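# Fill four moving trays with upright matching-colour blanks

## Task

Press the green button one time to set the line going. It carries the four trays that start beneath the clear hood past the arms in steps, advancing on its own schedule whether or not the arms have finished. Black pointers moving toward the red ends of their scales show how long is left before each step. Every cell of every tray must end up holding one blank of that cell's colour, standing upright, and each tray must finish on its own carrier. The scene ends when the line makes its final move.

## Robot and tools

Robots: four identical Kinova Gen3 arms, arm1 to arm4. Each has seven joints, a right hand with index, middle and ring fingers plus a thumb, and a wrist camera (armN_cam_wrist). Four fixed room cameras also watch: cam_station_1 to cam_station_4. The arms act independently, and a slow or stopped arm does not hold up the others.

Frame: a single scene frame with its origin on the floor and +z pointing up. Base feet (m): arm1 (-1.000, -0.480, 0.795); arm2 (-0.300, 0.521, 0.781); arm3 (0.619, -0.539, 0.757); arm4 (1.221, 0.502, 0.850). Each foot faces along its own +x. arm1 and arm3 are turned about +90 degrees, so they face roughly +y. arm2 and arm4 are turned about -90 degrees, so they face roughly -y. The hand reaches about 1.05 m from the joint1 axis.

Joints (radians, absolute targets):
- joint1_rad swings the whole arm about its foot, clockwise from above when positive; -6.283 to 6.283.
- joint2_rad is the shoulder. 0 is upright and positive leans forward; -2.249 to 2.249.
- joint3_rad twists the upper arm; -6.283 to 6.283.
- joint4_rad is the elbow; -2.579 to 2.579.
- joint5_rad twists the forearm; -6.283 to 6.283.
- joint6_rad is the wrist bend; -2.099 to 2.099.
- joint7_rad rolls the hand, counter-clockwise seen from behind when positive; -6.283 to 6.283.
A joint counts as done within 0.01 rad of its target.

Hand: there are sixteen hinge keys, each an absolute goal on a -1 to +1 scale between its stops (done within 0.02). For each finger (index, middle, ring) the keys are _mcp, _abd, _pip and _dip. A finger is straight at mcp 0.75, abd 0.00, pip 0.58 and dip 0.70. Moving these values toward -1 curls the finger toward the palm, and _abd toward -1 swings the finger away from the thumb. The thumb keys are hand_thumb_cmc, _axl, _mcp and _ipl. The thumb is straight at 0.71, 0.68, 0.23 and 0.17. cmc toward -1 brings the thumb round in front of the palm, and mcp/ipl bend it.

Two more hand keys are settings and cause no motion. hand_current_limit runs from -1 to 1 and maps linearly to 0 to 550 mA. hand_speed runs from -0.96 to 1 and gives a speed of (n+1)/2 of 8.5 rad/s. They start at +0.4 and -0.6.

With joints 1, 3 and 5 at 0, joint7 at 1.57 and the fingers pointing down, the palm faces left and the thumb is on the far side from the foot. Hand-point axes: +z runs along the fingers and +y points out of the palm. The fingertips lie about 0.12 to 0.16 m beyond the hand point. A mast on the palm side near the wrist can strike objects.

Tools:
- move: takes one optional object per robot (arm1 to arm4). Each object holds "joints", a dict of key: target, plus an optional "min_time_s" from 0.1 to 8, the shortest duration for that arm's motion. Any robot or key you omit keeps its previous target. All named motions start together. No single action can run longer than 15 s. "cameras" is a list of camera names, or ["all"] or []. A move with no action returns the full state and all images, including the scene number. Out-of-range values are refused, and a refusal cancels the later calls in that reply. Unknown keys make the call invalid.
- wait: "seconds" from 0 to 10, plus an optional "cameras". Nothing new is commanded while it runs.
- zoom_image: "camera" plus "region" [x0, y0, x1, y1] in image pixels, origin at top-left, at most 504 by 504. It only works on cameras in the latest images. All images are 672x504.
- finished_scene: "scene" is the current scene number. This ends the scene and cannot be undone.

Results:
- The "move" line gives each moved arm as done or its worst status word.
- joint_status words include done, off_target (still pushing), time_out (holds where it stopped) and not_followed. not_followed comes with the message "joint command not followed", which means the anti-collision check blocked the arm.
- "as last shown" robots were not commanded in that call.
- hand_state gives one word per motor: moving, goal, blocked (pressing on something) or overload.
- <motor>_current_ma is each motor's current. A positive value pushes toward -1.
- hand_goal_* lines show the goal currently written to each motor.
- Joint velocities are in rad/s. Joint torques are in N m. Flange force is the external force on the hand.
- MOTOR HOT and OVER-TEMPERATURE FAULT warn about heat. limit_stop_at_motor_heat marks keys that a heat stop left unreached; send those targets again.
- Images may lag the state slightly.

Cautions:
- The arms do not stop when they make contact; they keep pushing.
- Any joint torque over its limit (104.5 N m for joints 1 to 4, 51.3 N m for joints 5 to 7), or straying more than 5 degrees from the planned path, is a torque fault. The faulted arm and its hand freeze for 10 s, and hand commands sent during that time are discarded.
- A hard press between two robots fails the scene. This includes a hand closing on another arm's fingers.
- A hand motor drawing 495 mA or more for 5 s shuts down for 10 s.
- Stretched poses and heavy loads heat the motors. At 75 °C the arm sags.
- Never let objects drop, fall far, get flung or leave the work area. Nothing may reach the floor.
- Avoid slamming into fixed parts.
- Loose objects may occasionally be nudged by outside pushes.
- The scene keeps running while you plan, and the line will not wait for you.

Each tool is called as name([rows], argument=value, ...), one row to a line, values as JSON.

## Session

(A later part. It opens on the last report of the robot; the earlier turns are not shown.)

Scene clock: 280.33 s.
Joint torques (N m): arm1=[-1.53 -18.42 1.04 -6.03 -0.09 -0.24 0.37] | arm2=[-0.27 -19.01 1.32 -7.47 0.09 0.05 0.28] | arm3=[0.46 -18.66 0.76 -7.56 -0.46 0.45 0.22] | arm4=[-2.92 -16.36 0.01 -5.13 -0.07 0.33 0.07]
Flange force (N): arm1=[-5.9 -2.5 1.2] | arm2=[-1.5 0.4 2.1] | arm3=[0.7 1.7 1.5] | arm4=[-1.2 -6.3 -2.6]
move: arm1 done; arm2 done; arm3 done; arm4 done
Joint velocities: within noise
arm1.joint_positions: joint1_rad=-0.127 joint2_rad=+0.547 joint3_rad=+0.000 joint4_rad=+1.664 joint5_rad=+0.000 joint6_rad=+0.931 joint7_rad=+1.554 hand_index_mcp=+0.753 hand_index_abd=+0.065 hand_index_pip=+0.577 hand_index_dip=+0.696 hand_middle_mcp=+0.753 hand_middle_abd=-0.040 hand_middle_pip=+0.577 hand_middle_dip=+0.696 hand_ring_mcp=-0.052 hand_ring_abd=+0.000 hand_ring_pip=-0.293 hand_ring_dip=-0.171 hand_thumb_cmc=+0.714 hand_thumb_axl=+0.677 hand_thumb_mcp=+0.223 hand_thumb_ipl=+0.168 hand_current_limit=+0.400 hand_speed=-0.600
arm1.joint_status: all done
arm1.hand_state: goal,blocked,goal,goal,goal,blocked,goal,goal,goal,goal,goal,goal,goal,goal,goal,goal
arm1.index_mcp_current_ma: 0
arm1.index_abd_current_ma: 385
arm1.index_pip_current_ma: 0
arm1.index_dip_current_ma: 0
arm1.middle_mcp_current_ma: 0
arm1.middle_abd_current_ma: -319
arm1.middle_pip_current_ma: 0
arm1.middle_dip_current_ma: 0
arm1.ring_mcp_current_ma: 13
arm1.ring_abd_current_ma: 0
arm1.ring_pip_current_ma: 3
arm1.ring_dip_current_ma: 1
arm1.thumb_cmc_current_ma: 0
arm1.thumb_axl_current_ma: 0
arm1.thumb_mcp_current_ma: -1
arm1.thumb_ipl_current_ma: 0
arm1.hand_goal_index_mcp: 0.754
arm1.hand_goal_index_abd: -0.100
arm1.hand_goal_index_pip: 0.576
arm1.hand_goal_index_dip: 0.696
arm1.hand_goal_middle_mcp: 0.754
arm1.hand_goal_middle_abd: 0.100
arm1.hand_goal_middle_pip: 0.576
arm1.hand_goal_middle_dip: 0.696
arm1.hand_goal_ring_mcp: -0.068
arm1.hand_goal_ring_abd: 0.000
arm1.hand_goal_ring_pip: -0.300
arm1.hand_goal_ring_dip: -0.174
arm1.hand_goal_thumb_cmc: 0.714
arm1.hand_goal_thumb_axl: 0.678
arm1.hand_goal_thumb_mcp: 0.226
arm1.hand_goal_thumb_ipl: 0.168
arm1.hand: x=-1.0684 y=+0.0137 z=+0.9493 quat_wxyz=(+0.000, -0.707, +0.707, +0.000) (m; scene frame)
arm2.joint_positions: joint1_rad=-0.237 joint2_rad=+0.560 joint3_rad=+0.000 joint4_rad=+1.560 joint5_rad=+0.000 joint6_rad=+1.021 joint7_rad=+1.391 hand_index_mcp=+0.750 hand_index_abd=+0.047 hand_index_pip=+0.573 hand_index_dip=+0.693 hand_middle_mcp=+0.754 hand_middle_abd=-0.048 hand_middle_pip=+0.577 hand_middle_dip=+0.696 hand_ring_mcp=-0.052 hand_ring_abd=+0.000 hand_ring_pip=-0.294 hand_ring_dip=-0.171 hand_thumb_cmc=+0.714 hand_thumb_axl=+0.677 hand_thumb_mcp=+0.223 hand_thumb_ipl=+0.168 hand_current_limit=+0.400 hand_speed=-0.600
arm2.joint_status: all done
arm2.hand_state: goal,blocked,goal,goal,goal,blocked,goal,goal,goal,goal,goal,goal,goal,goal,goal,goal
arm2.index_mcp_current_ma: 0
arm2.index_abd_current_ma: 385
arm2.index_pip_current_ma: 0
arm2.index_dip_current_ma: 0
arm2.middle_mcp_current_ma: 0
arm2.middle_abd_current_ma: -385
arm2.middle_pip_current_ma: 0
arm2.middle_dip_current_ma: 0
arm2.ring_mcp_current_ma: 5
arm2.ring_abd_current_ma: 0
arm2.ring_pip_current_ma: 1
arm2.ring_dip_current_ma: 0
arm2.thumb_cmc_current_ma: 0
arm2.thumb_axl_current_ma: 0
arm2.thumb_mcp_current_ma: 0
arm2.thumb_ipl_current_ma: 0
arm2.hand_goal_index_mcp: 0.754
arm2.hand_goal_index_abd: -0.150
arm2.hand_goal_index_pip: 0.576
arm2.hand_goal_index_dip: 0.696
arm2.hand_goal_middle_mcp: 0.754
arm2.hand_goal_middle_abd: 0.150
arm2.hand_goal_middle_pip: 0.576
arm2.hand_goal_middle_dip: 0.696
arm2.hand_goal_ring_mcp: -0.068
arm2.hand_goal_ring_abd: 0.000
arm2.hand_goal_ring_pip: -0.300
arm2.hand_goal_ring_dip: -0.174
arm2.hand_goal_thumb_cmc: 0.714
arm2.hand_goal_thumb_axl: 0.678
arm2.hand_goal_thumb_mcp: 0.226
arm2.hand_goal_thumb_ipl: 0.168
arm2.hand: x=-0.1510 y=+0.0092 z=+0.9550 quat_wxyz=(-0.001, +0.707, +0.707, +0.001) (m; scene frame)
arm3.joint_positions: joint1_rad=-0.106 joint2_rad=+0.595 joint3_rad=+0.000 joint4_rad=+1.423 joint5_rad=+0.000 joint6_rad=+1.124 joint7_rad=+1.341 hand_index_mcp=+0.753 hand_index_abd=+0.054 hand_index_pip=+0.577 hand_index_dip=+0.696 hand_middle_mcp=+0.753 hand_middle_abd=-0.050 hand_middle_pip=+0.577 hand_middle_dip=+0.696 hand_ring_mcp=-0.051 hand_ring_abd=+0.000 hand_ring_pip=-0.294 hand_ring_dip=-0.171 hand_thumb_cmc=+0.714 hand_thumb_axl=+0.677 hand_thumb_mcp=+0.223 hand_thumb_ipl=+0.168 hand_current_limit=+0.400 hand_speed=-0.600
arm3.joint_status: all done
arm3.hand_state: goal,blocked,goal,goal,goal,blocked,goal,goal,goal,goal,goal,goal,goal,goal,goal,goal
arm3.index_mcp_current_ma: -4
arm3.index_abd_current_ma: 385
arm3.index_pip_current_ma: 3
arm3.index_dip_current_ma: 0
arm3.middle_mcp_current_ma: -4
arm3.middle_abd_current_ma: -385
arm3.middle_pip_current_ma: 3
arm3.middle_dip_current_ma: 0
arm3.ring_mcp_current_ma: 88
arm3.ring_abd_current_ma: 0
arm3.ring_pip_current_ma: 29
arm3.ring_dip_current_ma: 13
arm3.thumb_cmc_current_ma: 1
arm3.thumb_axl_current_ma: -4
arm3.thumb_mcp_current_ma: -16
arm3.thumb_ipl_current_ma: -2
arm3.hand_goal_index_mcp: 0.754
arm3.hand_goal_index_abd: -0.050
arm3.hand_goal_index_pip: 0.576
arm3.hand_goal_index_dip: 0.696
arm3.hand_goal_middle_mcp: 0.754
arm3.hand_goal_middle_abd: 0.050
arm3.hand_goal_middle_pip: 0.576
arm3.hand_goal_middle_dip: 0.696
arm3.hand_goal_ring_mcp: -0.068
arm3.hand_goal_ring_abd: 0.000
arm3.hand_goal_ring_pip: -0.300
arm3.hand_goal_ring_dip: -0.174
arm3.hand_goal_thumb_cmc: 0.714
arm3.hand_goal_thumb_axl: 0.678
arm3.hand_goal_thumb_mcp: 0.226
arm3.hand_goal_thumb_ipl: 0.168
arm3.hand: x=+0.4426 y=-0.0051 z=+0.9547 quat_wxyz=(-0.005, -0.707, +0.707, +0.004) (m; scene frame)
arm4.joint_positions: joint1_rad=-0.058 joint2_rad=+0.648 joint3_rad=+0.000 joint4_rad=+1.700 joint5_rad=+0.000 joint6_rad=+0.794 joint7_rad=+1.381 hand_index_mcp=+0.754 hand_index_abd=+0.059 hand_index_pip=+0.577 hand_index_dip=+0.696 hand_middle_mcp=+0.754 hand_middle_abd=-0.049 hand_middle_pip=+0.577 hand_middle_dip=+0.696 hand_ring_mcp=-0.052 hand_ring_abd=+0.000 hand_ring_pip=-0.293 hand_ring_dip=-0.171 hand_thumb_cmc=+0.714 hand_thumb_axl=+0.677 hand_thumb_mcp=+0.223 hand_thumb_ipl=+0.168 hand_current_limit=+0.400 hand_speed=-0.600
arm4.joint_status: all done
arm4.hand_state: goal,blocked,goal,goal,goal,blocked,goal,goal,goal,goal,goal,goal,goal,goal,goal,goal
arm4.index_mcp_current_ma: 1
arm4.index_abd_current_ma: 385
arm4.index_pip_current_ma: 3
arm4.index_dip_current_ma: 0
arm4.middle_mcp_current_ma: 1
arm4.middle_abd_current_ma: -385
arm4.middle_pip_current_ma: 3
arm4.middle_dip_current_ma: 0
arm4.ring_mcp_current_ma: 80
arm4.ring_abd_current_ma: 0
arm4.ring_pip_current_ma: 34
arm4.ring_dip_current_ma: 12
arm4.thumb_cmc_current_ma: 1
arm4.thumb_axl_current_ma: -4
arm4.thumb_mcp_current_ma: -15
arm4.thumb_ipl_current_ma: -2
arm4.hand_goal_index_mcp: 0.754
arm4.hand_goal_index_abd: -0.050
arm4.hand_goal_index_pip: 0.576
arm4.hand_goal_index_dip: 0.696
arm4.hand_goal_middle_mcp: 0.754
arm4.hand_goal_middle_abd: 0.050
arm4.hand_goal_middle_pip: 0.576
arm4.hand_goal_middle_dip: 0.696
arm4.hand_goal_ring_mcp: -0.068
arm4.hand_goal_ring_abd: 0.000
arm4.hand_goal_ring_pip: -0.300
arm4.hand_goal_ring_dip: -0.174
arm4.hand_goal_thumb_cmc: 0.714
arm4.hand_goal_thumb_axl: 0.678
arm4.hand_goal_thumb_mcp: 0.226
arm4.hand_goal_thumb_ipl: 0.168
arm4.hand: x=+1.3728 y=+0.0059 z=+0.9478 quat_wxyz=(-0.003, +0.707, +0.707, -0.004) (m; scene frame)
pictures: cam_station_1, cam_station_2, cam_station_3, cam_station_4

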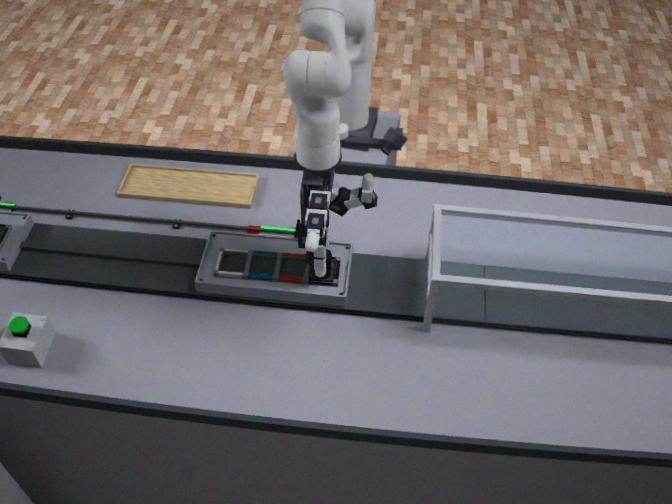

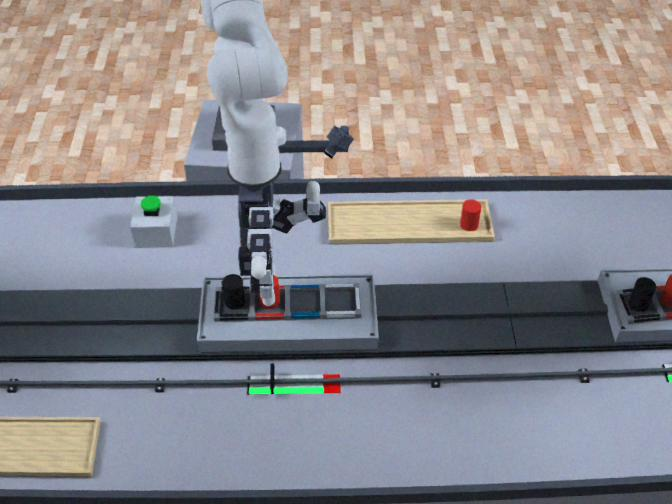

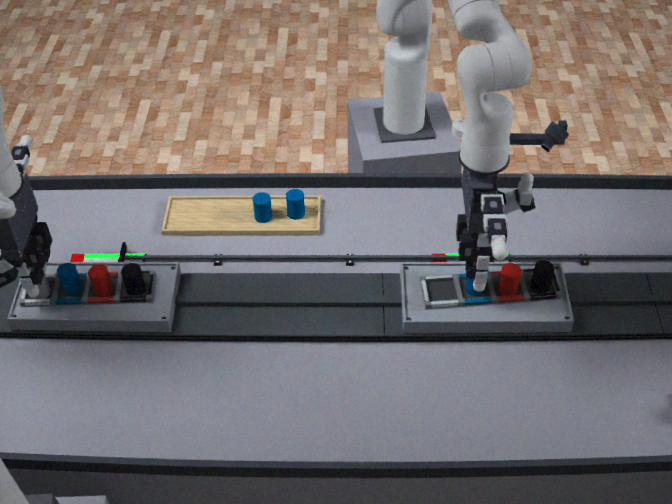

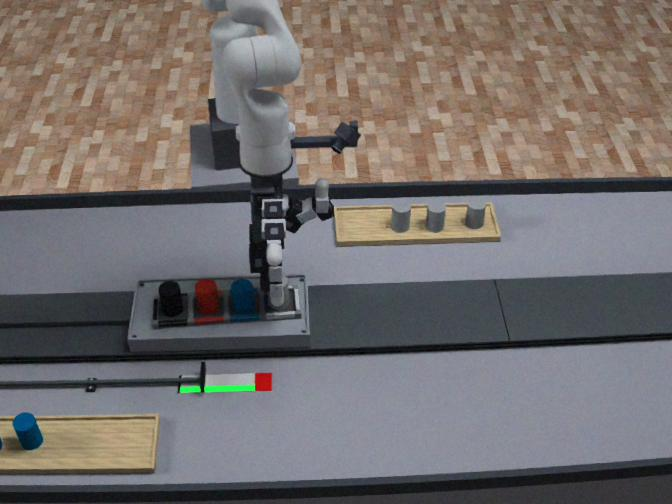

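move(arm1={"joints":{"hand_index_abd":0.15,"hand_middle_abd":-0.15}}, arm2={"joints":{"hand_index_abd":0.15,"hand_middle_abd":-0.15}}, arm3={"joints":{"hand_index_abd":0.15,"hand_middle_abd":-0.15}}, arm4={"joints":{"hand_index_abd":0.15,"hand_middle_abd":-0.15}}, cameras=[])

move(arm1={"joints":{"joint2_rad":0.47613,"joint4_rad":1.5804,"joint6_rad":1.08506},"min_time_s":1.1}, arm2={"joints":{"joint2_rad":0.5063,"joint4_rad":1.47957,"joint6_rad":1.15572},"min_time_s":1.1}, arm3={"joints":{"joint2_rad":0.54949,"joint4_rad":1.33038,"joint6_rad":1.26172},"min_time_s":1.1}, arm4={"joints":{"joint2_rad":0.56108,"joint4_rad":1.6392,"joint6_rad":0.94131},"min_time_s":1.1}, cameras=["cam_station_1", "cam_station_2", "cam_station_3", "cam_station_4"])

zoom_image(camera="cam_station_1", region=[190, 185, 350, 305])

zoom_image(camera="cam_station_2", region=[200, 240, 400, 390])

zoom_image(camera="cam_station_3", region=[400, 220, 600, 370])

zoom_image(camera="cam_station_4", region=[130, 220, 330, 370])

move(arm2={"joints":{"joint1_rad":-1.11845,"joint2_rad":0.54018,"joint4_rad":1.37,"joint6_rad":1.23141,"joint7_rad":0.50895},"min_time_s":2.3}, arm3={"joints":{"joint1_rad":0.87571,"joint2_rad":0.29086,"joint4_rad":1.6816,"joint6_rad":1.16913,"joint7_rad":2.322},"min_time_s":2.3}, arm4={"joints":{"joint1_rad":-0.81659,"joint2_rad":0.35999,"joint4_rad":1.92789,"joint6_rad":0.85371,"joint7_rad":0.62261},"min_time_s":2.3}, cameras=[])

move(arm2={"joints":{"joint2_rad":0.57713,"joint4_rad":1.44245,"joint6_rad":1.12201},"min_time_s":0.8}, arm3={"joints":{"joint2_rad":0.33378,"joint4_rad":1.76118,"joint6_rad":1.04663},"min_time_s":0.8}, arm4={"joints":{"joint2_rad":0.43217,"joint4_rad":1.98242,"joint6_rad":0.727},"min_time_s":0.8}, cameras=["arm2_cam_wrist", "arm3_cam_wrist", "arm4_cam_wrist"])

zoom_image(camera="arm2_cam_wrist", region=[180, 0, 480, 220])

zoom_image(camera="arm3_cam_wrist", region=[180, 0, 480, 220])

zoom_image(camera="arm4_cam_wrist", region=[180, 0, 480, 220])

Scene clock: 289.63 s.
Joint torques (N m): arm1=[-1.46 -17.75 1.06 -5.75 0 -0.2 0.33] | arm2=[-0.24 -18.39 1.23 -7.06 0.09 0.08 0.3] | arm3=[0.41 -17.91 0.79 -7.15 -0.42 0.53 0.19] | arm4=[-2.58 -19.97 0.42 -7.67 0.12 -0.46 0.01]
Flange force (N): arm1=[-5.6 -2.5 0.0] | arm2=[-1.7 0.5 0.8] | arm3=[0.8 1.5 0.3] | arm4=[0.4 -5.9 3.6]
move: arm1 done; arm2 done; arm3 done; arm4 done
Joint velocities: within noise
arm1.joint_positions: joint1_rad=-0.127 joint2_rad=+0.547 joint3_rad=+0.000 joint4_rad=+1.664 joint5_rad=+0.000 joint6_rad=+0.931 joint7_rad=+1.554 hand_index_mcp=+0.753 hand_index_abd=+0.147 hand_index_pip=+0.577 hand_index_dip=+0.696 hand_middle_mcp=+0.753 hand_middle_abd=-0.146 hand_middle_pip=+0.577 hand_middle_dip=+0.696 hand_ring_mcp=-0.052 hand_ring_abd=+0.000 hand_ring_pip=-0.293 hand_ring_dip=-0.171 hand_thumb_cmc=+0.714 hand_thumb_axl=+0.677 hand_thumb_mcp=+0.223 hand_thumb_ipl=+0.168 hand_current_limit=+0.400 hand_speed=-0.600
arm1.joint_status: all done
arm1.hand_state: goal,goal,goal,goal,goal,goal,goal,goal,goal,goal,goal,goal,goal,goal,goal,goal
arm1.index_mcp_current_ma: 0
arm1.index_abd_current_ma: -1
arm1.index_pip_current_ma: 0
arm1.index_dip_current_ma: 0
arm1.middle_mcp_current_ma: 0
arm1.middle_abd_current_ma: 1
arm1.middle_pip_current_ma: 0
arm1.middle_dip_current_ma: 0
arm1.ring_mcp_current_ma: 13
arm1.ring_abd_current_ma: 0
arm1.ring_pip_current_ma: 3
arm1.ring_dip_current_ma: 1
arm1.thumb_cmc_current_ma: 0
arm1.thumb_axl_current_ma: 0
arm1.thumb_mcp_current_ma: -1
arm1.thumb_ipl_current_ma: 0
arm1.hand_goal_index_mcp: 0.754
arm1.hand_goal_index_abd: 0.150
arm1.hand_goal_index_pip: 0.576
arm1.hand_goal_index_dip: 0.696
arm1.hand_goal_middle_mcp: 0.754
arm1.hand_goal_middle_abd: -0.150
arm1.hand_goal_middle_pip: 0.576
arm1.hand_goal_middle_dip: 0.696
arm1.hand_goal_ring_mcp: -0.068
arm1.hand_goal_ring_abd: 0.000
arm1.hand_goal_ring_pip: -0.300
arm1.hand_goal_ring_dip: -0.174
arm1.hand_goal_thumb_cmc: 0.714
arm1.hand_goal_thumb_axl: 0.678
arm1.hand_goal_thumb_mcp: 0.226
arm1.hand_goal_thumb_ipl: 0.168
arm1.hand: x=-1.0684 y=+0.0137 z=+0.9493 quat_wxyz=(+0.000, -0.707, +0.707, +0.000) (m; scene frame)
arm2.joint_positions: joint1_rad=-0.237 joint2_rad=+0.560 joint3_rad=+0.000 joint4_rad=+1.560 joint5_rad=+0.000 joint6_rad=+1.021 joint7_rad=+1.391 hand_index_mcp=+0.750 hand_index_abd=+0.146 hand_index_pip=+0.573 hand_index_dip=+0.693 hand_middle_mcp=+0.754 hand_middle_abd=-0.146 hand_middle_pip=+0.577 hand_middle_dip=+0.696 hand_ring_mcp=-0.052 hand_ring_abd=+0.000 hand_ring_pip=-0.294 hand_ring_dip=-0.171 hand_thumb_cmc=+0.714 hand_thumb_axl=+0.677 hand_thumb_mcp=+0.223 hand_thumb_ipl=+0.168 hand_current_limit=+0.400 hand_speed=-0.600
arm2.joint_status: all done
arm2.hand_state: goal,goal,goal,goal,goal,goal,goal,goal,goal,goal,goal,goal,goal,goal,goal,goal
arm2.index_mcp_current_ma: 0
arm2.index_abd_current_ma: 0
arm2.index_pip_current_ma: 0
arm2.index_dip_current_ma: 0
arm2.middle_mcp_current_ma: 0
arm2.middle_abd_current_ma: 0
arm2.middle_pip_current_ma: 0
arm2.middle_dip_current_ma: 0
arm2.ring_mcp_current_ma: 5
arm2.ring_abd_current_ma: 0
arm2.ring_pip_current_ma: 1
arm2.ring_dip_current_ma: 0
arm2.thumb_cmc_current_ma: 0
arm2.thumb_axl_current_ma: 0
arm2.thumb_mcp_current_ma: 0
arm2.thumb_ipl_current_ma: 0
arm2.hand_goal_index_mcp: 0.754
arm2.hand_goal_index_abd: 0.150
arm2.hand_goal_index_pip: 0.576
arm2.hand_goal_index_dip: 0.696
arm2.hand_goal_middle_mcp: 0.754
arm2.hand_goal_middle_abd: -0.150
arm2.hand_goal_middle_pip: 0.576
arm2.hand_goal_middle_dip: 0.696
arm2.hand_goal_ring_mcp: -0.068
arm2.hand_goal_ring_abd: 0.000
arm2.hand_goal_ring_pip: -0.300
arm2.hand_goal_ring_dip: -0.174
arm2.hand_goal_thumb_cmc: 0.714
arm2.hand_goal_thumb_axl: 0.678
arm2.hand_goal_thumb_mcp: 0.226
arm2.hand_goal_thumb_ipl: 0.168
arm2.hand: x=-0.1510 y=+0.0092 z=+0.9550 quat_wxyz=(-0.001, +0.707, +0.707, +0.001) (m; scene frame)
arm3.joint_positions: joint1_rad=-0.106 joint2_rad=+0.595 joint3_rad=+0.000 joint4_rad=+1.423 joint5_rad=+0.000 joint6_rad=+1.124 joint7_rad=+1.341 hand_index_mcp=+0.753 hand_index_abd=+0.146 hand_index_pip=+0.577 hand_index_dip=+0.696 hand_middle_mcp=+0.753 hand_middle_abd=-0.146 hand_middle_pip=+0.577 hand_middle_dip=+0.696 hand_ring_mcp=-0.051 hand_ring_abd=+0.000 hand_ring_pip=-0.294 hand_ring_dip=-0.171 hand_thumb_cmc=+0.714 hand_thumb_axl=+0.677 hand_thumb_mcp=+0.223 hand_thumb_ipl=+0.168 hand_current_limit=+0.400 hand_speed=-0.600
arm3.joint_status: all done
arm3.hand_state: goal,goal,goal,goal,goal,goal,goal,goal,goal,goal,goal,goal,goal,goal,goal,goal
arm3.index_mcp_current_ma: -4
arm3.index_abd_current_ma: -15
arm3.index_pip_current_ma: 3
arm3.index_dip_current_ma: 0
arm3.middle_mcp_current_ma: -4
arm3.middle_abd_current_ma: 17
arm3.middle_pip_current_ma: 3
arm3.middle_dip_current_ma: 0
arm3.ring_mcp_current_ma: 88
arm3.ring_abd_current_ma: 0
arm3.ring_pip_current_ma: 29
arm3.ring_dip_current_ma: 13
arm3.thumb_cmc_current_ma: 1
arm3.thumb_axl_current_ma: -4
arm3.thumb_mcp_current_ma: -16
arm3.thumb_ipl_current_ma: -2
arm3.hand_goal_index_mcp: 0.754
arm3.hand_goal_index_abd: 0.150
arm3.hand_goal_index_pip: 0.576
arm3.hand_goal_index_dip: 0.696
arm3.hand_goal_middle_mcp: 0.754
arm3.hand_goal_middle_abd: -0.150
arm3.hand_goal_middle_pip: 0.576
arm3.hand_goal_middle_dip: 0.696
arm3.hand_goal_ring_mcp: -0.068
arm3.hand_goal_ring_abd: 0.000
arm3.hand_goal_ring_pip: -0.300
arm3.hand_goal_ring_dip: -0.174
arm3.hand_goal_thumb_cmc: 0.714
arm3.hand_goal_thumb_axl: 0.678
arm3.hand_goal_thumb_mcp: 0.226
arm3.hand_goal_thumb_ipl: 0.168
arm3.hand: x=+0.4426 y=-0.0051 z=+0.9547 quat_wxyz=(-0.005, -0.707, +0.707, +0.004) (m; scene frame)
arm4.joint_positions: joint1_rad=-0.058 joint2_rad=+0.648 joint3_rad=+0.000 joint4_rad=+1.700 joint5_rad=+0.000 joint6_rad=+0.794 joint7_rad=+1.381 hand_index_mcp=+0.754 hand_index_abd=+0.146 hand_index_pip=+0.577 hand_index_dip=+0.696 hand_middle_mcp=+0.754 hand_middle_abd=-0.146 hand_middle_pip=+0.577 hand_middle_dip=+0.696 hand_ring_mcp=-0.052 hand_ring_abd=+0.000 hand_ring_pip=-0.293 hand_ring_dip=-0.171 hand_thumb_cmc=+0.714 hand_thumb_axl=+0.677 hand_thumb_mcp=+0.223 hand_thumb_ipl=+0.168 hand_current_limit=+0.400 hand_speed=-0.600
arm4.joint_status: all done
arm4.hand_state: goal,goal,goal,goal,goal,goal,goal,goal,goal,goal,goal,goal,goal,goal,goal,goal
arm4.index_mcp_current_ma: 1
arm4.index_abd_current_ma: -17
arm4.index_pip_current_ma: 3
arm4.index_dip_current_ma: 0
arm4.middle_mcp_current_ma: 1
arm4.middle_abd_current_ma: 17
arm4.middle_pip_current_ma: 3
arm4.middle_dip_current_ma: 0
arm4.ring_mcp_current_ma: 80
arm4.ring_abd_current_ma: 0
arm4.ring_pip_current_ma: 34
arm4.ring_dip_current_ma: 12
arm4.thumb_cmc_current_ma: 1
arm4.thumb_axl_current_ma: -4
arm4.thumb_mcp_current_ma: -15
arm4.thumb_ipl_current_ma: -2
arm4.hand_goal_index_mcp: 0.754
arm4.hand_goal_index_abd: 0.150
arm4.hand_goal_index_pip: 0.576
arm4.hand_goal_index_dip: 0.696
arm4.hand_goal_middle_mcp: 0.754
arm4.hand_goal_middle_abd: -0.150
arm4.hand_goal_middle_pip: 0.576
arm4.hand_goal_middle_dip: 0.696
arm4.hand_goal_ring_mcp: -0.068
arm4.hand_goal_ring_abd: 0.000
arm4.hand_goal_ring_pip: -0.300
arm4.hand_goal_ring_dip: -0.174
arm4.hand_goal_thumb_cmc: 0.714
arm4.hand_goal_thumb_axl: 0.678
arm4.hand_goal_thumb_mcp: 0.226
arm4.hand_goal_thumb_ipl: 0.168
arm4.hand: x=+1.3728 y=+0.0059 z=+0.9478 quat_wxyz=(-0.003, +0.707, +0.707, -0.004) (m; scene frame)
pictures: none
No camera images: "cameras" was empty.

Scene clock: 291.03 s.
Joint torques (N m): arm1=[-1.52 -17.2 1.16 -6.43 -0.04 -0.16 0.38] | arm2=[-0.27 -18.06 1.22 -7.63 0.05 0.1 0.24] | arm3=[0.52 -17.62 0.79 -7.59 -0.46 0.53 0.23] | arm4=[-2.59 -19.19 0.46 -8.55 0.09 -0.48 -0.01]
Flange force (N): arm1=[-5.6 -2.2 -0.7] | arm2=[-1.8 0.5 0.8] | arm3=[0.9 1.8 0.4] | arm4=[0.7 -5.8 3.5]
move: arm1 done; arm2 done; arm3 done; arm4 done
Joint velocities: within noise
arm1.joint_positions: joint1_rad=-0.127 joint2_rad=+0.476 joint3_rad=+0.000 joint4_rad=+1.580 joint5_rad=+0.000 joint6_rad=+1.085 joint7_rad=+1.554 hand_index_mcp=+0.753 hand_index_abd=+0.147 hand_index_pip=+0.577 hand_index_dip=+0.696 hand_middle_mcp=+0.753 hand_middle_abd=-0.146 hand_middle_pip=+0.577 hand_middle_dip=+0.696 hand_ring_mcp=-0.052 hand_ring_abd=+0.000 hand_ring_pip=-0.293 hand_ring_dip=-0.171 hand_thumb_cmc=+0.714 hand_thumb_axl=+0.677 hand_thumb_mcp=+0.223 hand_thumb_ipl=+0.168 hand_current_limit=+0.400 hand_speed=-0.600
arm1.joint_status: all done
arm1.hand_state: goal,goal,goal,goal,goal,goal,goal,goal,goal,goal,goal,goal,goal,goal,goal,goal
arm1.index_mcp_current_ma: 0
arm1.index_abd_current_ma: -1
arm1.index_pip_current_ma: 0
arm1.index_dip_current_ma: 0
arm1.middle_mcp_current_ma: 0
arm1.middle_abd_current_ma: 1
arm1.middle_pip_current_ma: 0
arm1.middle_dip_current_ma: 0
arm1.ring_mcp_current_ma: 13
arm1.ring_abd_current_ma: 0
arm1.ring_pip_current_ma: 3
arm1.ring_dip_current_ma: 1
arm1.thumb_cmc_current_ma: 0
arm1.thumb_axl_current_ma: 0
arm1.thumb_mcp_current_ma: -1
arm1.thumb_ipl_current_ma: 0
arm1.hand_goal_index_mcp: 0.754
arm1.hand_goal_index_abd: 0.150
arm1.hand_goal_index_pip: 0.576
arm1.hand_goal_index_dip: 0.696
arm1.hand_goal_middle_mcp: 0.754
arm1.hand_goal_middle_abd: -0.150
arm1.hand_goal_middle_pip: 0.576
arm1.hand_goal_middle_dip: 0.696
arm1.hand_goal_ring_mcp: -0.068
arm1.hand_goal_ring_abd: 0.000
arm1.hand_goal_ring_pip: -0.300
arm1.hand_goal_ring_dip: -0.174
arm1.hand_goal_thumb_cmc: 0.714
arm1.hand_goal_thumb_axl: 0.678
arm1.hand_goal_thumb_mcp: 0.226
arm1.hand_goal_thumb_ipl: 0.168
arm1.hand: x=-1.0684 y=+0.0137 z=+1.0048 quat_wxyz=(+0.000, -0.707, +0.707, +0.000) (m; scene frame)
arm2.joint_positions: joint1_rad=-0.237 joint2_rad=+0.506 joint3_rad=+0.000 joint4_rad=+1.480 joint5_rad=+0.000 joint6_rad=+1.156 joint7_rad=+1.391 hand_index_mcp=+0.750 hand_index_abd=+0.146 hand_index_pip=+0.573 hand_index_dip=+0.693 hand_middle_mcp=+0.754 hand_middle_abd=-0.146 hand_middle_pip=+0.577 hand_middle_dip=+0.696 hand_ring_mcp=-0.052 hand_ring_abd=+0.000 hand_ring_pip=-0.294 hand_ring_dip=-0.171 hand_thumb_cmc=+0.714 hand_thumb_axl=+0.677 hand_thumb_mcp=+0.223 hand_thumb_ipl=+0.168 hand_current_limit=+0.400 hand_speed=-0.600
arm2.joint_status: all done
arm2.hand_state: goal,goal,goal,goal,goal,goal,goal,goal,goal,goal,goal,goal,goal,goal,goal,goal
arm2.index_mcp_current_ma: 0
arm2.index_abd_current_ma: 0
arm2.index_pip_current_ma: 0
arm2.index_dip_current_ma: 0
arm2.middle_mcp_current_ma: 0
arm2.middle_abd_current_ma: 0
arm2.middle_pip_current_ma: 0
arm2.middle_dip_current_ma: 0
arm2.ring_mcp_current_ma: 5
arm2.ring_abd_current_ma: 0
arm2.ring_pip_current_ma: 1
arm2.ring_dip_current_ma: 0
arm2.thumb_cmc_current_ma: 0
arm2.thumb_axl_current_ma: 0
arm2.thumb_mcp_current_ma: 0
arm2.thumb_ipl_current_ma: 0
arm2.hand_goal_index_mcp: 0.754
arm2.hand_goal_index_abd: 0.150
arm2.hand_goal_index_pip: 0.576
arm2.hand_goal_index_dip: 0.696
arm2.hand_goal_middle_mcp: 0.754
arm2.hand_goal_middle_abd: -0.150
arm2.hand_goal_middle_pip: 0.576
arm2.hand_goal_middle_dip: 0.696
arm2.hand_goal_ring_mcp: -0.068
arm2.hand_goal_ring_abd: 0.000
arm2.hand_goal_ring_pip: -0.300
arm2.hand_goal_ring_dip: -0.174
arm2.hand_goal_thumb_cmc: 0.714
arm2.hand_goal_thumb_axl: 0.678
arm2.hand_goal_thumb_mcp: 0.226
arm2.hand_goal_thumb_ipl: 0.168
arm2.hand: x=-0.1510 y=+0.0091 z=+1.0040 quat_wxyz=(-0.001, +0.707, +0.707, +0.001) (m; scene frame)
arm3.joint_positions: joint1_rad=-0.106 joint2_rad=+0.550 joint3_rad=+0.000 joint4_rad=+1.330 joint5_rad=+0.000 joint6_rad=+1.262 joint7_rad=+1.341 hand_index_mcp=+0.753 hand_index_abd=+0.146 hand_index_pip=+0.577 hand_index_dip=+0.696 hand_middle_mcp=+0.753 hand_middle_abd=-0.146 hand_middle_pip=+0.577 hand_middle_dip=+0.696 hand_ring_mcp=-0.051 hand_ring_abd=+0.000 hand_ring_pip=-0.294 hand_ring_dip=-0.171 hand_thumb_cmc=+0.714 hand_thumb_axl=+0.677 hand_thumb_mcp=+0.223 hand_thumb_ipl=+0.168 hand_current_limit=+0.400 hand_speed=-0.600
arm3.joint_status: all done
arm3.hand_state: goal,goal,goal,goal,goal,goal,goal,goal,goal,goal,goal,goal,goal,goal,goal,goal
arm3.index_mcp_current_ma: -4
arm3.index_abd_current_ma: -15
arm3.index_pip_current_ma: 3
arm3.index_dip_current_ma: 0
arm3.middle_mcp_current_ma: -4
arm3.middle_abd_current_ma: 17
arm3.middle_pip_current_ma: 3
arm3.middle_dip_current_ma: 0
arm3.ring_mcp_current_ma: 88
arm3.ring_abd_current_ma: 0
arm3.ring_pip_current_ma: 29
arm3.ring_dip_current_ma: 13
arm3.thumb_cmc_current_ma: 1
arm3.thumb_axl_current_ma: -4
arm3.thumb_mcp_current_ma: -16
arm3.thumb_ipl_current_ma: -2
arm3.hand_goal_index_mcp: 0.754
arm3.hand_goal_index_abd: 0.150
arm3.hand_goal_index_pip: 0.576
arm3.hand_goal_index_dip: 0.696
arm3.hand_goal_middle_mcp: 0.754
arm3.hand_goal_middle_abd: -0.150
arm3.hand_goal_middle_pip: 0.576
arm3.hand_goal_middle_dip: 0.696
arm3.hand_goal_ring_mcp: -0.068
arm3.hand_goal_ring_abd: 0.000
arm3.hand_goal_ring_pip: -0.300
arm3.hand_goal_ring_dip: -0.174
arm3.hand_goal_thumb_cmc: 0.714
arm3.hand_goal_thumb_axl: 0.678
arm3.hand_goal_thumb_mcp: 0.226
arm3.hand_goal_thumb_ipl: 0.168
arm3.hand: x=+0.4433 y=-0.0050 z=+1.0052 quat_wxyz=(-0.005, -0.707, +0.707, +0.004) (m; scene frame)
arm4.joint_positions: joint1_rad=-0.058 joint2_rad=+0.561 joint3_rad=+0.000 joint4_rad=+1.639 joint5_rad=+0.000 joint6_rad=+0.941 joint7_rad=+1.381 hand_index_mcp=+0.754 hand_index_abd=+0.146 hand_index_pip=+0.577 hand_index_dip=+0.696 hand_middle_mcp=+0.754 hand_middle_abd=-0.146 hand_middle_pip=+0.577 hand_middle_dip=+0.696 hand_ring_mcp=-0.052 hand_ring_abd=+0.000 hand_ring_pip=-0.293 hand_ring_dip=-0.171 hand_thumb_cmc=+0.714 hand_thumb_axl=+0.677 hand_thumb_mcp=+0.223 hand_thumb_ipl=+0.168 hand_current_limit=+0.400 hand_speed=-0.600
arm4.joint_status: all done
arm4.hand_state: goal,goal,goal,goal,goal,goal,goal,goal,goal,goal,goal,goal,goal,goal,goal,goal
arm4.index_mcp_current_ma: 1
arm4.index_abd_current_ma: -17
arm4.index_pip_current_ma: 3
arm4.index_dip_current_ma: 0
arm4.middle_mcp_current_ma: 1
arm4.middle_abd_current_ma: 17
arm4.middle_pip_current_ma: 3
arm4.middle_dip_current_ma: 0
arm4.ring_mcp_current_ma: 80
arm4.ring_abd_current_ma: 0
arm4.ring_pip_current_ma: 34
arm4.ring_dip_current_ma: 12
arm4.thumb_cmc_current_ma: 1
arm4.thumb_axl_current_ma: -4
arm4.thumb_mcp_current_ma: -15
arm4.thumb_ipl_current_ma: -2
arm4.hand_goal_index_mcp: 0.754
arm4.hand_goal_index_abd: 0.150
arm4.hand_goal_index_pip: 0.576
arm4.hand_goal_index_dip: 0.696
arm4.hand_goal_middle_mcp: 0.754
arm4.hand_goal_middle_abd: -0.150
arm4.hand_goal_middle_pip: 0.576
arm4.hand_goal_middle_dip: 0.696
arm4.hand_goal_ring_mcp: -0.068
arm4.hand_goal_ring_abd: 0.000
arm4.hand_goal_ring_pip: -0.300
arm4.hand_goal_ring_dip: -0.174
arm4.hand_goal_thumb_cmc: 0.714
arm4.hand_goal_thumb_axl: 0.678
arm4.hand_goal_thumb_mcp: 0.226
arm4.hand_goal_thumb_ipl: 0.168
arm4.hand: x=+1.3733 y=+0.0060 z=+1.0038 quat_wxyz=(-0.003, +0.707, +0.707, -0.004) (m; scene frame)
pictures: cam_station_1, cam_station_2, cam_station_3, cam_station_4

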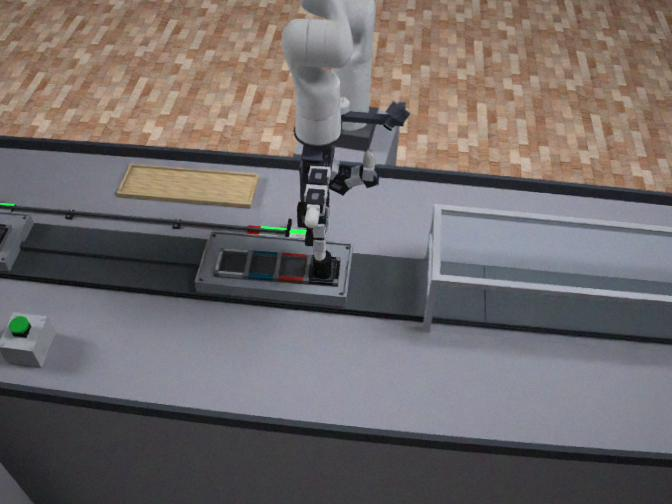

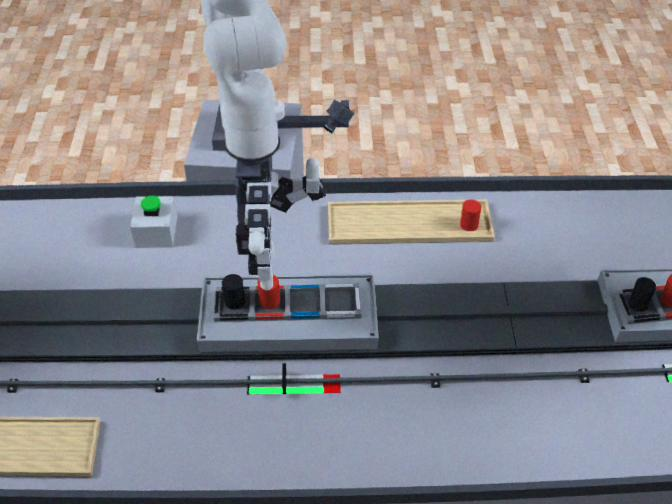

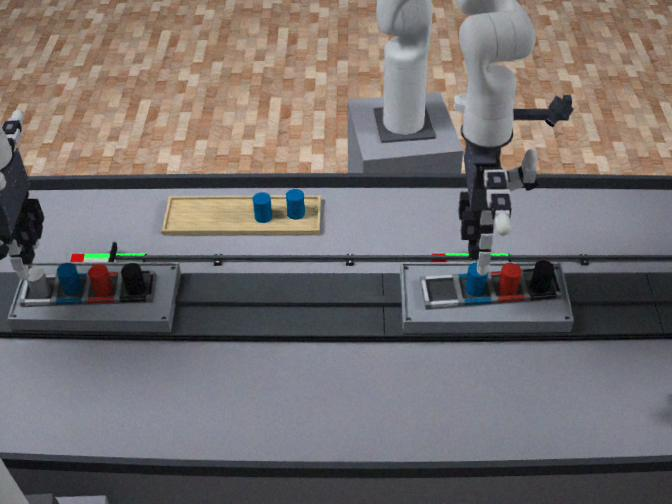

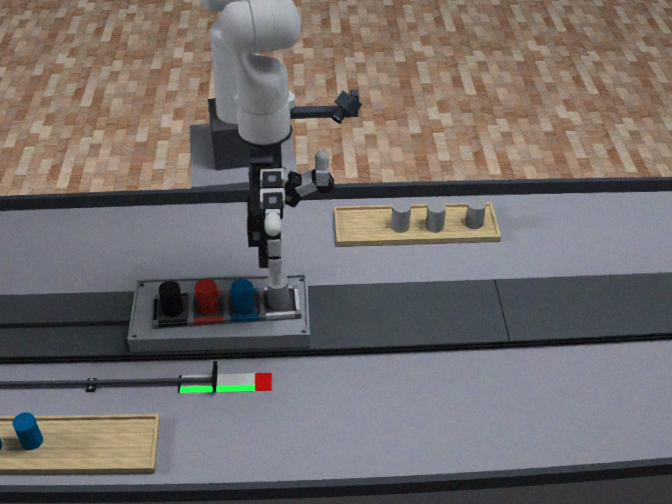

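Scaled by 3.150.

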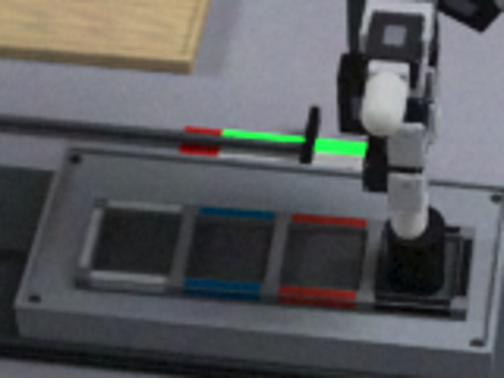

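Scaled by 2.520.

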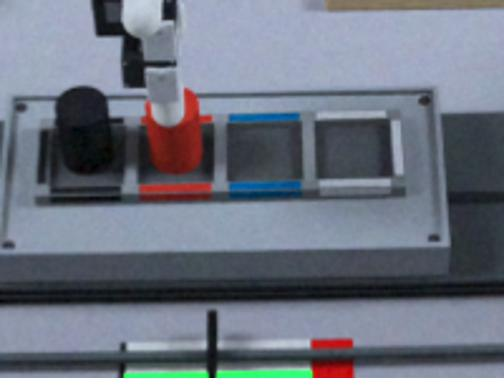

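Scaled by 2.520.

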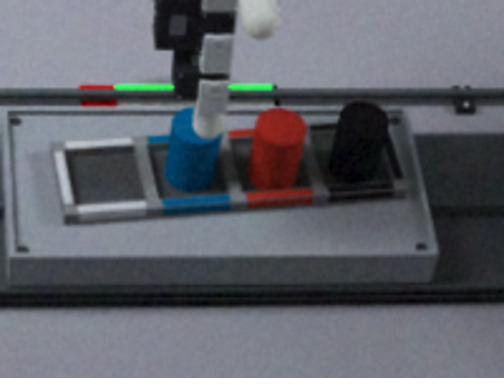

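Scaled by 2.520.

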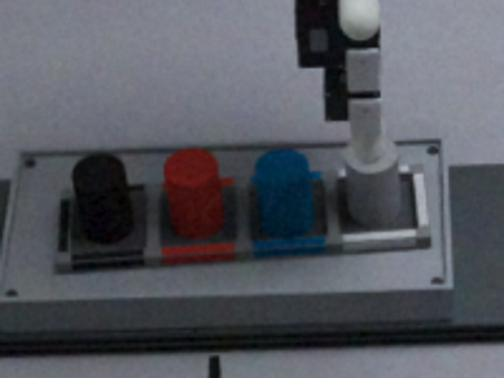

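Scene clock: 293.63 s.
Joint torques (N m): arm1=[-1.42 -17.21 0.98 -6.42 -0.06 -0.18 0.32] | arm2=[-0.36 -18.85 1.28 -7.91 0.17 0.01 0.28] | arm3=[0.63 -12.84 0.78 -7.1 -0.43 0.64 0.24] | arm4=[-2.72 -15.22 0.33 -7.98 0.12 -0.53 0.04]
Flange force (N): arm1=[-5.7 -2.1 -0.7] | arm2=[-0.9 1.7 0.5] | arm3=[-1.7 1.9 0.2] | arm4=[-4.6 -4.6 3.8]
move: arm2 done; arm3 done; arm4 done
Joint velocities: within noise
arm1: as last shown
arm2.joint_positions: joint1_rad=-1.118 joint2_rad=+0.540 joint3_rad=+0.000 joint4_rad=+1.370 joint5_rad=+0.000 joint6_rad=+1.231 joint7_rad=+0.509 hand_index_mcp=+0.750 hand_index_abd=+0.146 hand_index_pip=+0.573 hand_index_dip=+0.693 hand_middle_mcp=+0.754 hand_middle_abd=-0.146 hand_middle_pip=+0.577 hand_middle_dip=+0.696 hand_ring_mcp=-0.052 hand_ring_abd=+0.000 hand_ring_pip=-0.294 hand_ring_dip=-0.171 hand_thumb_cmc=+0.714 hand_thumb_axl=+0.677 hand_thumb_mcp=+0.223 hand_thumb_ipl=+0.168 hand_current_limit=+0.400 hand_speed=-0.600
arm2.joint_status: all done
arm2.hand_state: goal,goal,goal,goal,goal,goal,goal,goal,goal,goal,goal,goal,goal,goal,goal,goal
arm2.index_mcp_current_ma: 0
arm2.index_abd_current_ma: 0
arm2.index_pip_current_ma: 0
arm2.index_dip_current_ma: 0
arm2.middle_mcp_current_ma: 0
arm2.middle_abd_current_ma: 0
arm2.middle_pip_current_ma: 0
arm2.middle_dip_current_ma: 0
arm2.ring_mcp_current_ma: 5
arm2.ring_abd_current_ma: 0
arm2.ring_pip_current_ma: 1
arm2.ring_dip_current_ma: 0
arm2.thumb_cmc_current_ma: 0
arm2.thumb_axl_current_ma: 0
arm2.thumb_mcp_current_ma: 0
arm2.thumb_ipl_current_ma: 0
arm2.hand_goal_index_mcp: 0.754
arm2.hand_goal_index_abd: 0.150
arm2.hand_goal_index_pip: 0.576
arm2.hand_goal_index_dip: 0.696
arm2.hand_goal_middle_mcp: 0.754
arm2.hand_goal_middle_abd: -0.150
arm2.hand_goal_middle_pip: 0.576
arm2.hand_goal_middle_dip: 0.696
arm2.hand_goal_ring_mcp: -0.068
arm2.hand_goal_ring_abd: 0.000
arm2.hand_goal_ring_pip: -0.300
arm2.hand_goal_ring_dip: -0.174
arm2.hand_goal_thumb_cmc: 0.714
arm2.hand_goal_thumb_axl: 0.678
arm2.hand_goal_thumb_mcp: 0.226
arm2.hand_goal_thumb_ipl: 0.168
arm2.hand: x=+0.2210 y=+0.2256 z=+1.0197 quat_wxyz=(-0.001, +0.707, +0.707, +0.001) (m; scene frame)
arm3.joint_positions: joint1_rad=+0.876 joint2_rad=+0.291 joint3_rad=+0.000 joint4_rad=+1.682 joint5_rad=+0.000 joint6_rad=+1.169 joint7_rad=+2.322 hand_index_mcp=+0.753 hand_index_abd=+0.146 hand_index_pip=+0.577 hand_index_dip=+0.696 hand_middle_mcp=+0.753 hand_middle_abd=-0.146 hand_middle_pip=+0.577 hand_middle_dip=+0.696 hand_ring_mcp=-0.051 hand_ring_abd=+0.000 hand_ring_pip=-0.294 hand_ring_dip=-0.171 hand_thumb_cmc=+0.714 hand_thumb_axl=+0.677 hand_thumb_mcp=+0.223 hand_thumb_ipl=+0.168 hand_current_limit=+0.400 hand_speed=-0.600
arm3.joint_status: all done
arm3.hand_state: goal,goal,goal,goal,goal,goal,goal,goal,goal,goal,goal,goal,goal,goal,goal,goal
arm3.index_mcp_current_ma: -4
arm3.index_abd_current_ma: -15
arm3.index_pip_current_ma: 3
arm3.index_dip_current_ma: 0
arm3.middle_mcp_current_ma: -4
arm3.middle_abd_current_ma: 17
arm3.middle_pip_current_ma: 3
arm3.middle_dip_current_ma: 0
arm3.ring_mcp_current_ma: 88
arm3.ring_abd_current_ma: 0
arm3.ring_pip_current_ma: 29
arm3.ring_dip_current_ma: 13
arm3.thumb_cmc_current_ma: 1
arm3.thumb_axl_current_ma: -4
arm3.thumb_mcp_current_ma: -16
arm3.thumb_ipl_current_ma: -2
arm3.hand_goal_index_mcp: 0.754
arm3.hand_goal_index_abd: 0.150
arm3.hand_goal_index_pip: 0.576
arm3.hand_goal_index_dip: 0.696
arm3.hand_goal_middle_mcp: 0.754
arm3.hand_goal_middle_abd: -0.150
arm3.hand_goal_middle_pip: 0.576
arm3.hand_goal_middle_dip: 0.696
arm3.hand_goal_ring_mcp: -0.068
arm3.hand_goal_ring_abd: 0.000
arm3.hand_goal_ring_pip: -0.300
arm3.hand_goal_ring_dip: -0.174
arm3.hand_goal_thumb_cmc: 0.714
arm3.hand_goal_thumb_axl: 0.678
arm3.hand_goal_thumb_mcp: 0.226
arm3.hand_goal_thumb_ipl: 0.168
arm3.hand: x=+0.8357 y=-0.2334 z=+1.0174 quat_wxyz=(-0.005, -0.707, +0.707, +0.004) (m; scene frame)
arm4.joint_positions: joint1_rad=-0.817 joint2_rad=+0.360 joint3_rad=+0.000 joint4_rad=+1.928 joint5_rad=+0.000 joint6_rad=+0.854 joint7_rad=+0.623 hand_index_mcp=+0.754 hand_index_abd=+0.146 hand_index_pip=+0.577 hand_index_dip=+0.696 hand_middle_mcp=+0.754 hand_middle_abd=-0.146 hand_middle_pip=+0.577 hand_middle_dip=+0.696 hand_ring_mcp=-0.052 hand_ring_abd=+0.000 hand_ring_pip=-0.293 hand_ring_dip=-0.171 hand_thumb_cmc=+0.714 hand_thumb_axl=+0.677 hand_thumb_mcp=+0.223 hand_thumb_ipl=+0.168 hand_current_limit=+0.400 hand_speed=-0.600
arm4.joint_status: all done
arm4.hand_state: goal,goal,goal,goal,goal,goal,goal,goal,goal,goal,goal,goal,goal,goal,goal,goal
arm4.index_mcp_current_ma: 1
arm4.index_abd_current_ma: -17
arm4.index_pip_current_ma: 3
arm4.index_dip_current_ma: 0
arm4.middle_mcp_current_ma: 1
arm4.middle_abd_current_ma: 17
arm4.middle_pip_current_ma: 3
arm4.middle_dip_current_ma: 0
arm4.ring_mcp_current_ma: 80
arm4.ring_abd_current_ma: 0
arm4.ring_pip_current_ma: 34
arm4.ring_dip_current_ma: 12
arm4.thumb_cmc_current_ma: 1
arm4.thumb_axl_current_ma: -4
arm4.thumb_mcp_current_ma: -15
arm4.thumb_ipl_current_ma: -2
arm4.hand_goal_index_mcp: 0.754
arm4.hand_goal_index_abd: 0.150
arm4.hand_goal_index_pip: 0.576
arm4.hand_goal_index_dip: 0.696
arm4.hand_goal_middle_mcp: 0.754
arm4.hand_goal_middle_abd: -0.150
arm4.hand_goal_middle_pip: 0.576
arm4.hand_goal_middle_dip: 0.696
arm4.hand_goal_ring_mcp: -0.068
arm4.hand_goal_ring_abd: 0.000
arm4.hand_goal_ring_pip: -0.300
arm4.hand_goal_ring_dip: -0.174
arm4.hand_goal_thumb_cmc: 0.714
arm4.hand_goal_thumb_axl: 0.678
arm4.hand_goal_thumb_mcp: 0.226
arm4.hand_goal_thumb_ipl: 0.168
arm4.hand: x=+1.6060 y=+0.2355 z=+1.0170 quat_wxyz=(-0.003, +0.707, +0.707, -0.004) (m; scene frame)
pictures: none
No camera images: "cameras" was empty.

Scene clock: 294.73 s.
Joint torques (N m): arm1=[-1.46 -17.23 1.1 -6.38 -0.06 -0.17 0.35] | arm2=[-0.28 -19.07 1.25 -7.6 0.11 -0.01 0.28] | arm3=[0.63 -13.22 0.77 -6.68 -0.38 0.66 0.21] | arm4=[-2.67 -15.9 0.35 -7.28 0.16 -0.5 -0.04]
Flange force (N): arm1=[-5.8 -2.1 -0.7] | arm2=[-0.7 1.5 0.7] | arm3=[-1.6 1.9 0.4] | arm4=[-4.9 -5.1 4.2]
move: arm2 done; arm3 done; arm4 done
Joint velocities: within noise
arm1: as last shown
arm2.joint_positions: joint1_rad=-1.118 joint2_rad=+0.577 joint3_rad=+0.000 joint4_rad=+1.442 joint5_rad=+0.000 joint6_rad=+1.122 joint7_rad=+0.509 hand_index_mcp=+0.750 hand_index_abd=+0.146 hand_index_pip=+0.573 hand_index_dip=+0.693 hand_middle_mcp=+0.754 hand_middle_abd=-0.146 hand_middle_pip=+0.577 hand_middle_dip=+0.696 hand_ring_mcp=-0.052 hand_ring_abd=+0.000 hand_ring_pip=-0.294 hand_ring_dip=-0.171 hand_thumb_cmc=+0.714 hand_thumb_axl=+0.677 hand_thumb_mcp=+0.223 hand_thumb_ipl=+0.168 hand_current_limit=+0.400 hand_speed=-0.600
arm2.joint_status: all done
arm2.hand_state: goal,goal,goal,goal,goal,goal,goal,goal,goal,goal,goal,goal,goal,goal,goal,goal
arm2.index_mcp_current_ma: 0
arm2.index_abd_current_ma: 0
arm2.index_pip_current_ma: 0
arm2.index_dip_current_ma: 0
arm2.middle_mcp_current_ma: 0
arm2.middle_abd_current_ma: 0
arm2.middle_pip_current_ma: 0
arm2.middle_dip_current_ma: 0
arm2.ring_mcp_current_ma: 5
arm2.ring_abd_current_ma: 0
arm2.ring_pip_current_ma: 1
arm2.ring_dip_current_ma: 0
arm2.thumb_cmc_current_ma: 0
arm2.thumb_axl_current_ma: 0
arm2.thumb_mcp_current_ma: 0
arm2.thumb_ipl_current_ma: 0
arm2.hand_goal_index_mcp: 0.754
arm2.hand_goal_index_abd: 0.150
arm2.hand_goal_index_pip: 0.576
arm2.hand_goal_index_dip: 0.696
arm2.hand_goal_middle_mcp: 0.754
arm2.hand_goal_middle_abd: -0.150
arm2.hand_goal_middle_pip: 0.576
arm2.hand_goal_middle_dip: 0.696
arm2.hand_goal_ring_mcp: -0.068
arm2.hand_goal_ring_abd: 0.000
arm2.hand_goal_ring_pip: -0.300
arm2.hand_goal_ring_dip: -0.174
arm2.hand_goal_thumb_cmc: 0.714
arm2.hand_goal_thumb_axl: 0.678
arm2.hand_goal_thumb_mcp: 0.226
arm2.hand_goal_thumb_ipl: 0.168
arm2.hand: x=+0.2210 y=+0.2257 z=+0.9798 quat_wxyz=(-0.001, +0.707, +0.707, +0.001) (m; scene frame)
arm3.joint_positions: joint1_rad=+0.876 joint2_rad=+0.334 joint3_rad=+0.000 joint4_rad=+1.761 joint5_rad=+0.000 joint6_rad=+1.047 joint7_rad=+2.322 hand_index_mcp=+0.753 hand_index_abd=+0.146 hand_index_pip=+0.577 hand_index_dip=+0.696 hand_middle_mcp=+0.753 hand_middle_abd=-0.146 hand_middle_pip=+0.577 hand_middle_dip=+0.696 hand_ring_mcp=-0.051 hand_ring_abd=+0.000 hand_ring_pip=-0.294 hand_ring_dip=-0.171 hand_thumb_cmc=+0.714 hand_thumb_axl=+0.677 hand_thumb_mcp=+0.223 hand_thumb_ipl=+0.168 hand_current_limit=+0.400 hand_speed=-0.600
arm3.joint_status: all done
arm3.hand_state: goal,goal,goal,goal,goal,goal,goal,goal,goal,goal,goal,goal,goal,goal,goal,goal
arm3.index_mcp_current_ma: -4
arm3.index_abd_current_ma: -15
arm3.index_pip_current_ma: 3
arm3.index_dip_current_ma: 0
arm3.middle_mcp_current_ma: -4
arm3.middle_abd_current_ma: 17
arm3.middle_pip_current_ma: 3
arm3.middle_dip_current_ma: 0
arm3.ring_mcp_current_ma: 88
arm3.ring_abd_current_ma: 0
arm3.ring_pip_current_ma: 29
arm3.ring_dip_current_ma: 13
arm3.thumb_cmc_current_ma: 1
arm3.thumb_axl_current_ma: -4
arm3.thumb_mcp_current_ma: -16
arm3.thumb_ipl_current_ma: -2
arm3.hand_goal_index_mcp: 0.754
arm3.hand_goal_index_abd: 0.150
arm3.hand_goal_index_pip: 0.576
arm3.hand_goal_index_dip: 0.696
arm3.hand_goal_middle_mcp: 0.754
arm3.hand_goal_middle_abd: -0.150
arm3.hand_goal_middle_pip: 0.576
arm3.hand_goal_middle_dip: 0.696
arm3.hand_goal_ring_mcp: -0.068
arm3.hand_goal_ring_abd: 0.000
arm3.hand_goal_ring_pip: -0.300
arm3.hand_goal_ring_dip: -0.174
arm3.hand_goal_thumb_cmc: 0.714
arm3.hand_goal_thumb_axl: 0.678
arm3.hand_goal_thumb_mcp: 0.226
arm3.hand_goal_thumb_ipl: 0.168
arm3.hand: x=+0.8352 y=-0.2335 z=+0.9775 quat_wxyz=(-0.005, -0.707, +0.707, +0.004) (m; scene frame)
arm4.joint_positions: joint1_rad=-0.817 joint2_rad=+0.432 joint3_rad=+0.000 joint4_rad=+1.982 joint5_rad=+0.000 joint6_rad=+0.727 joint7_rad=+0.623 hand_index_mcp=+0.754 hand_index_abd=+0.146 hand_index_pip=+0.577 hand_index_dip=+0.696 hand_middle_mcp=+0.754 hand_middle_abd=-0.146 hand_middle_pip=+0.577 hand_middle_dip=+0.696 hand_ring_mcp=-0.052 hand_ring_abd=+0.000 hand_ring_pip=-0.293 hand_ring_dip=-0.171 hand_thumb_cmc=+0.714 hand_thumb_axl=+0.677 hand_thumb_mcp=+0.223 hand_thumb_ipl=+0.168 hand_current_limit=+0.400 hand_speed=-0.600
arm4.joint_status: all done
arm4.hand_state: goal,goal,goal,goal,goal,goal,goal,goal,goal,goal,goal,goal,goal,goal,goal,goal
arm4.index_mcp_current_ma: 1
arm4.index_abd_current_ma: -17
arm4.index_pip_current_ma: 3
arm4.index_dip_current_ma: 0
arm4.middle_mcp_current_ma: 1
arm4.middle_abd_current_ma: 17
arm4.middle_pip_current_ma: 3
arm4.middle_dip_current_ma: 0
arm4.ring_mcp_current_ma: 80
arm4.ring_abd_current_ma: 0
arm4.ring_pip_current_ma: 33
arm4.ring_dip_current_ma: 12
arm4.thumb_cmc_current_ma: 1
arm4.thumb_axl_current_ma: -4
arm4.thumb_mcp_current_ma: -15
arm4.thumb_ipl_current_ma: -2
arm4.hand_goal_index_mcp: 0.754
arm4.hand_goal_index_abd: 0.150
arm4.hand_goal_index_pip: 0.576
arm4.hand_goal_index_dip: 0.696
arm4.hand_goal_middle_mcp: 0.754
arm4.hand_goal_middle_abd: -0.150
arm4.hand_goal_middle_pip: 0.576
arm4.hand_goal_middle_dip: 0.696
arm4.hand_goal_ring_mcp: -0.068
arm4.hand_goal_ring_abd: 0.000
arm4.hand_goal_ring_pip: -0.300
arm4.hand_goal_ring_dip: -0.174
arm4.hand_goal_thumb_cmc: 0.714
arm4.hand_goal_thumb_axl: 0.678
arm4.hand_goal_thumb_mcp: 0.226
arm4.hand_goal_thumb_ipl: 0.168
arm4.hand: x=+1.6056 y=+0.2354 z=+0.9770 quat_wxyz=(-0.003, +0.707, +0.707, -0.004) (m; scene frame)
pictures: arm2_cam_wrist, arm3_cam_wrist, arm4_cam_wrist
camera_calibration:
arm2_cam_wrist: T_world_to_cam=[[0.606516, -0.794443, -0.0316103, 0.118631], [-0.544493, -0.444006, 0.711608, -0.523941], [-0.579367, -0.41439, -0.701865, 1.03726], [0, 0, 0, 1]] pos_world=[0.243718, 0.291441, 1.1046]
arm3_cam_wrist: T_world_to_cam=[[-0.61802, 0.786089, 0.0107292, 0.725789], [0.517909, 0.396835, 0.75782, -1.13382], [0.591456, 0.473905, -0.652375, 0.378704], [0, 0, 0, 1]] pos_world=[0.811782, -0.300064, 1.0985]
arm4_cam_wrist: T_world_to_cam=[[0.637987, -0.76985, -0.0174338, -0.789338], [-0.50195, -0.43293, 0.748744, 0.124249], [-0.583968, -0.468938, -0.66263, 1.81646], [0, 0, 0, 1]] pos_world=[1.62671, 0.297926, 1.09685]

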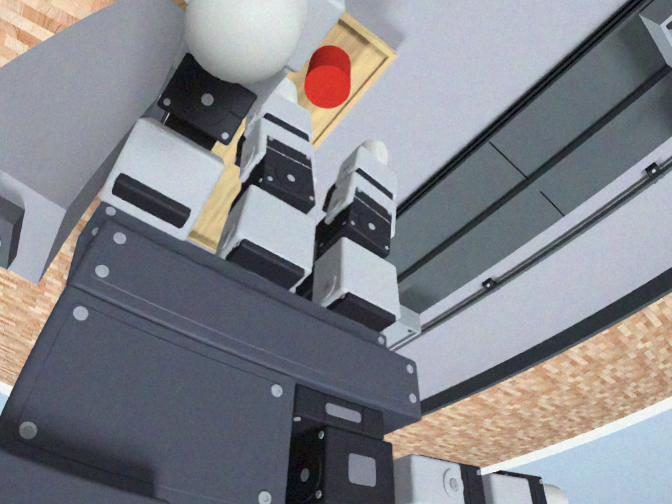

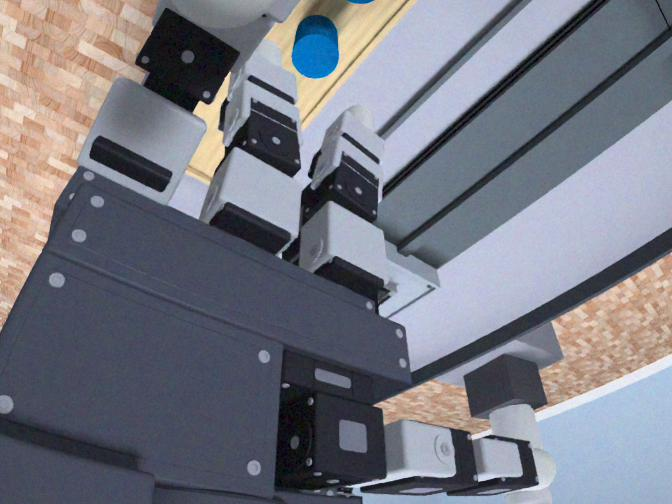

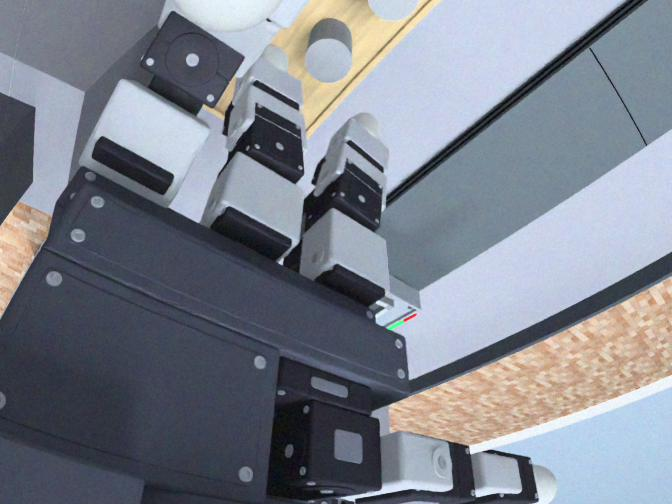

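Scaled by 1.680 from the camera's 672x504 image, which has a finer 960x720 frame.

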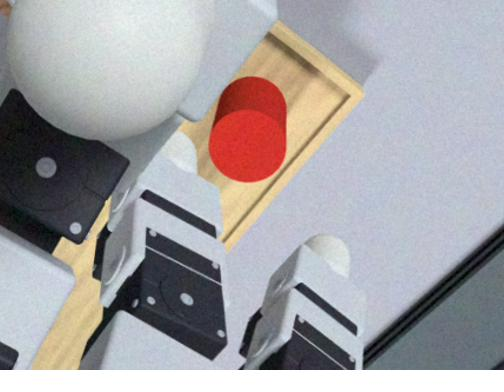

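Scaled by 1.680 from the camera's 672x504 image, which has a finer 960x720 frame.

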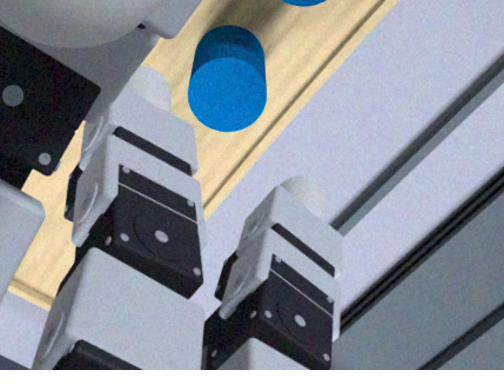

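Scaled by 1.680 from the camera's 672x504 image, which has a finer 960x720 frame.

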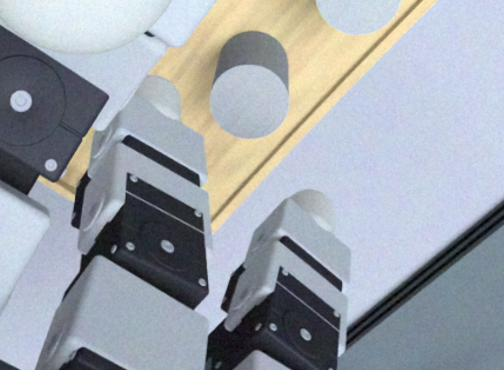

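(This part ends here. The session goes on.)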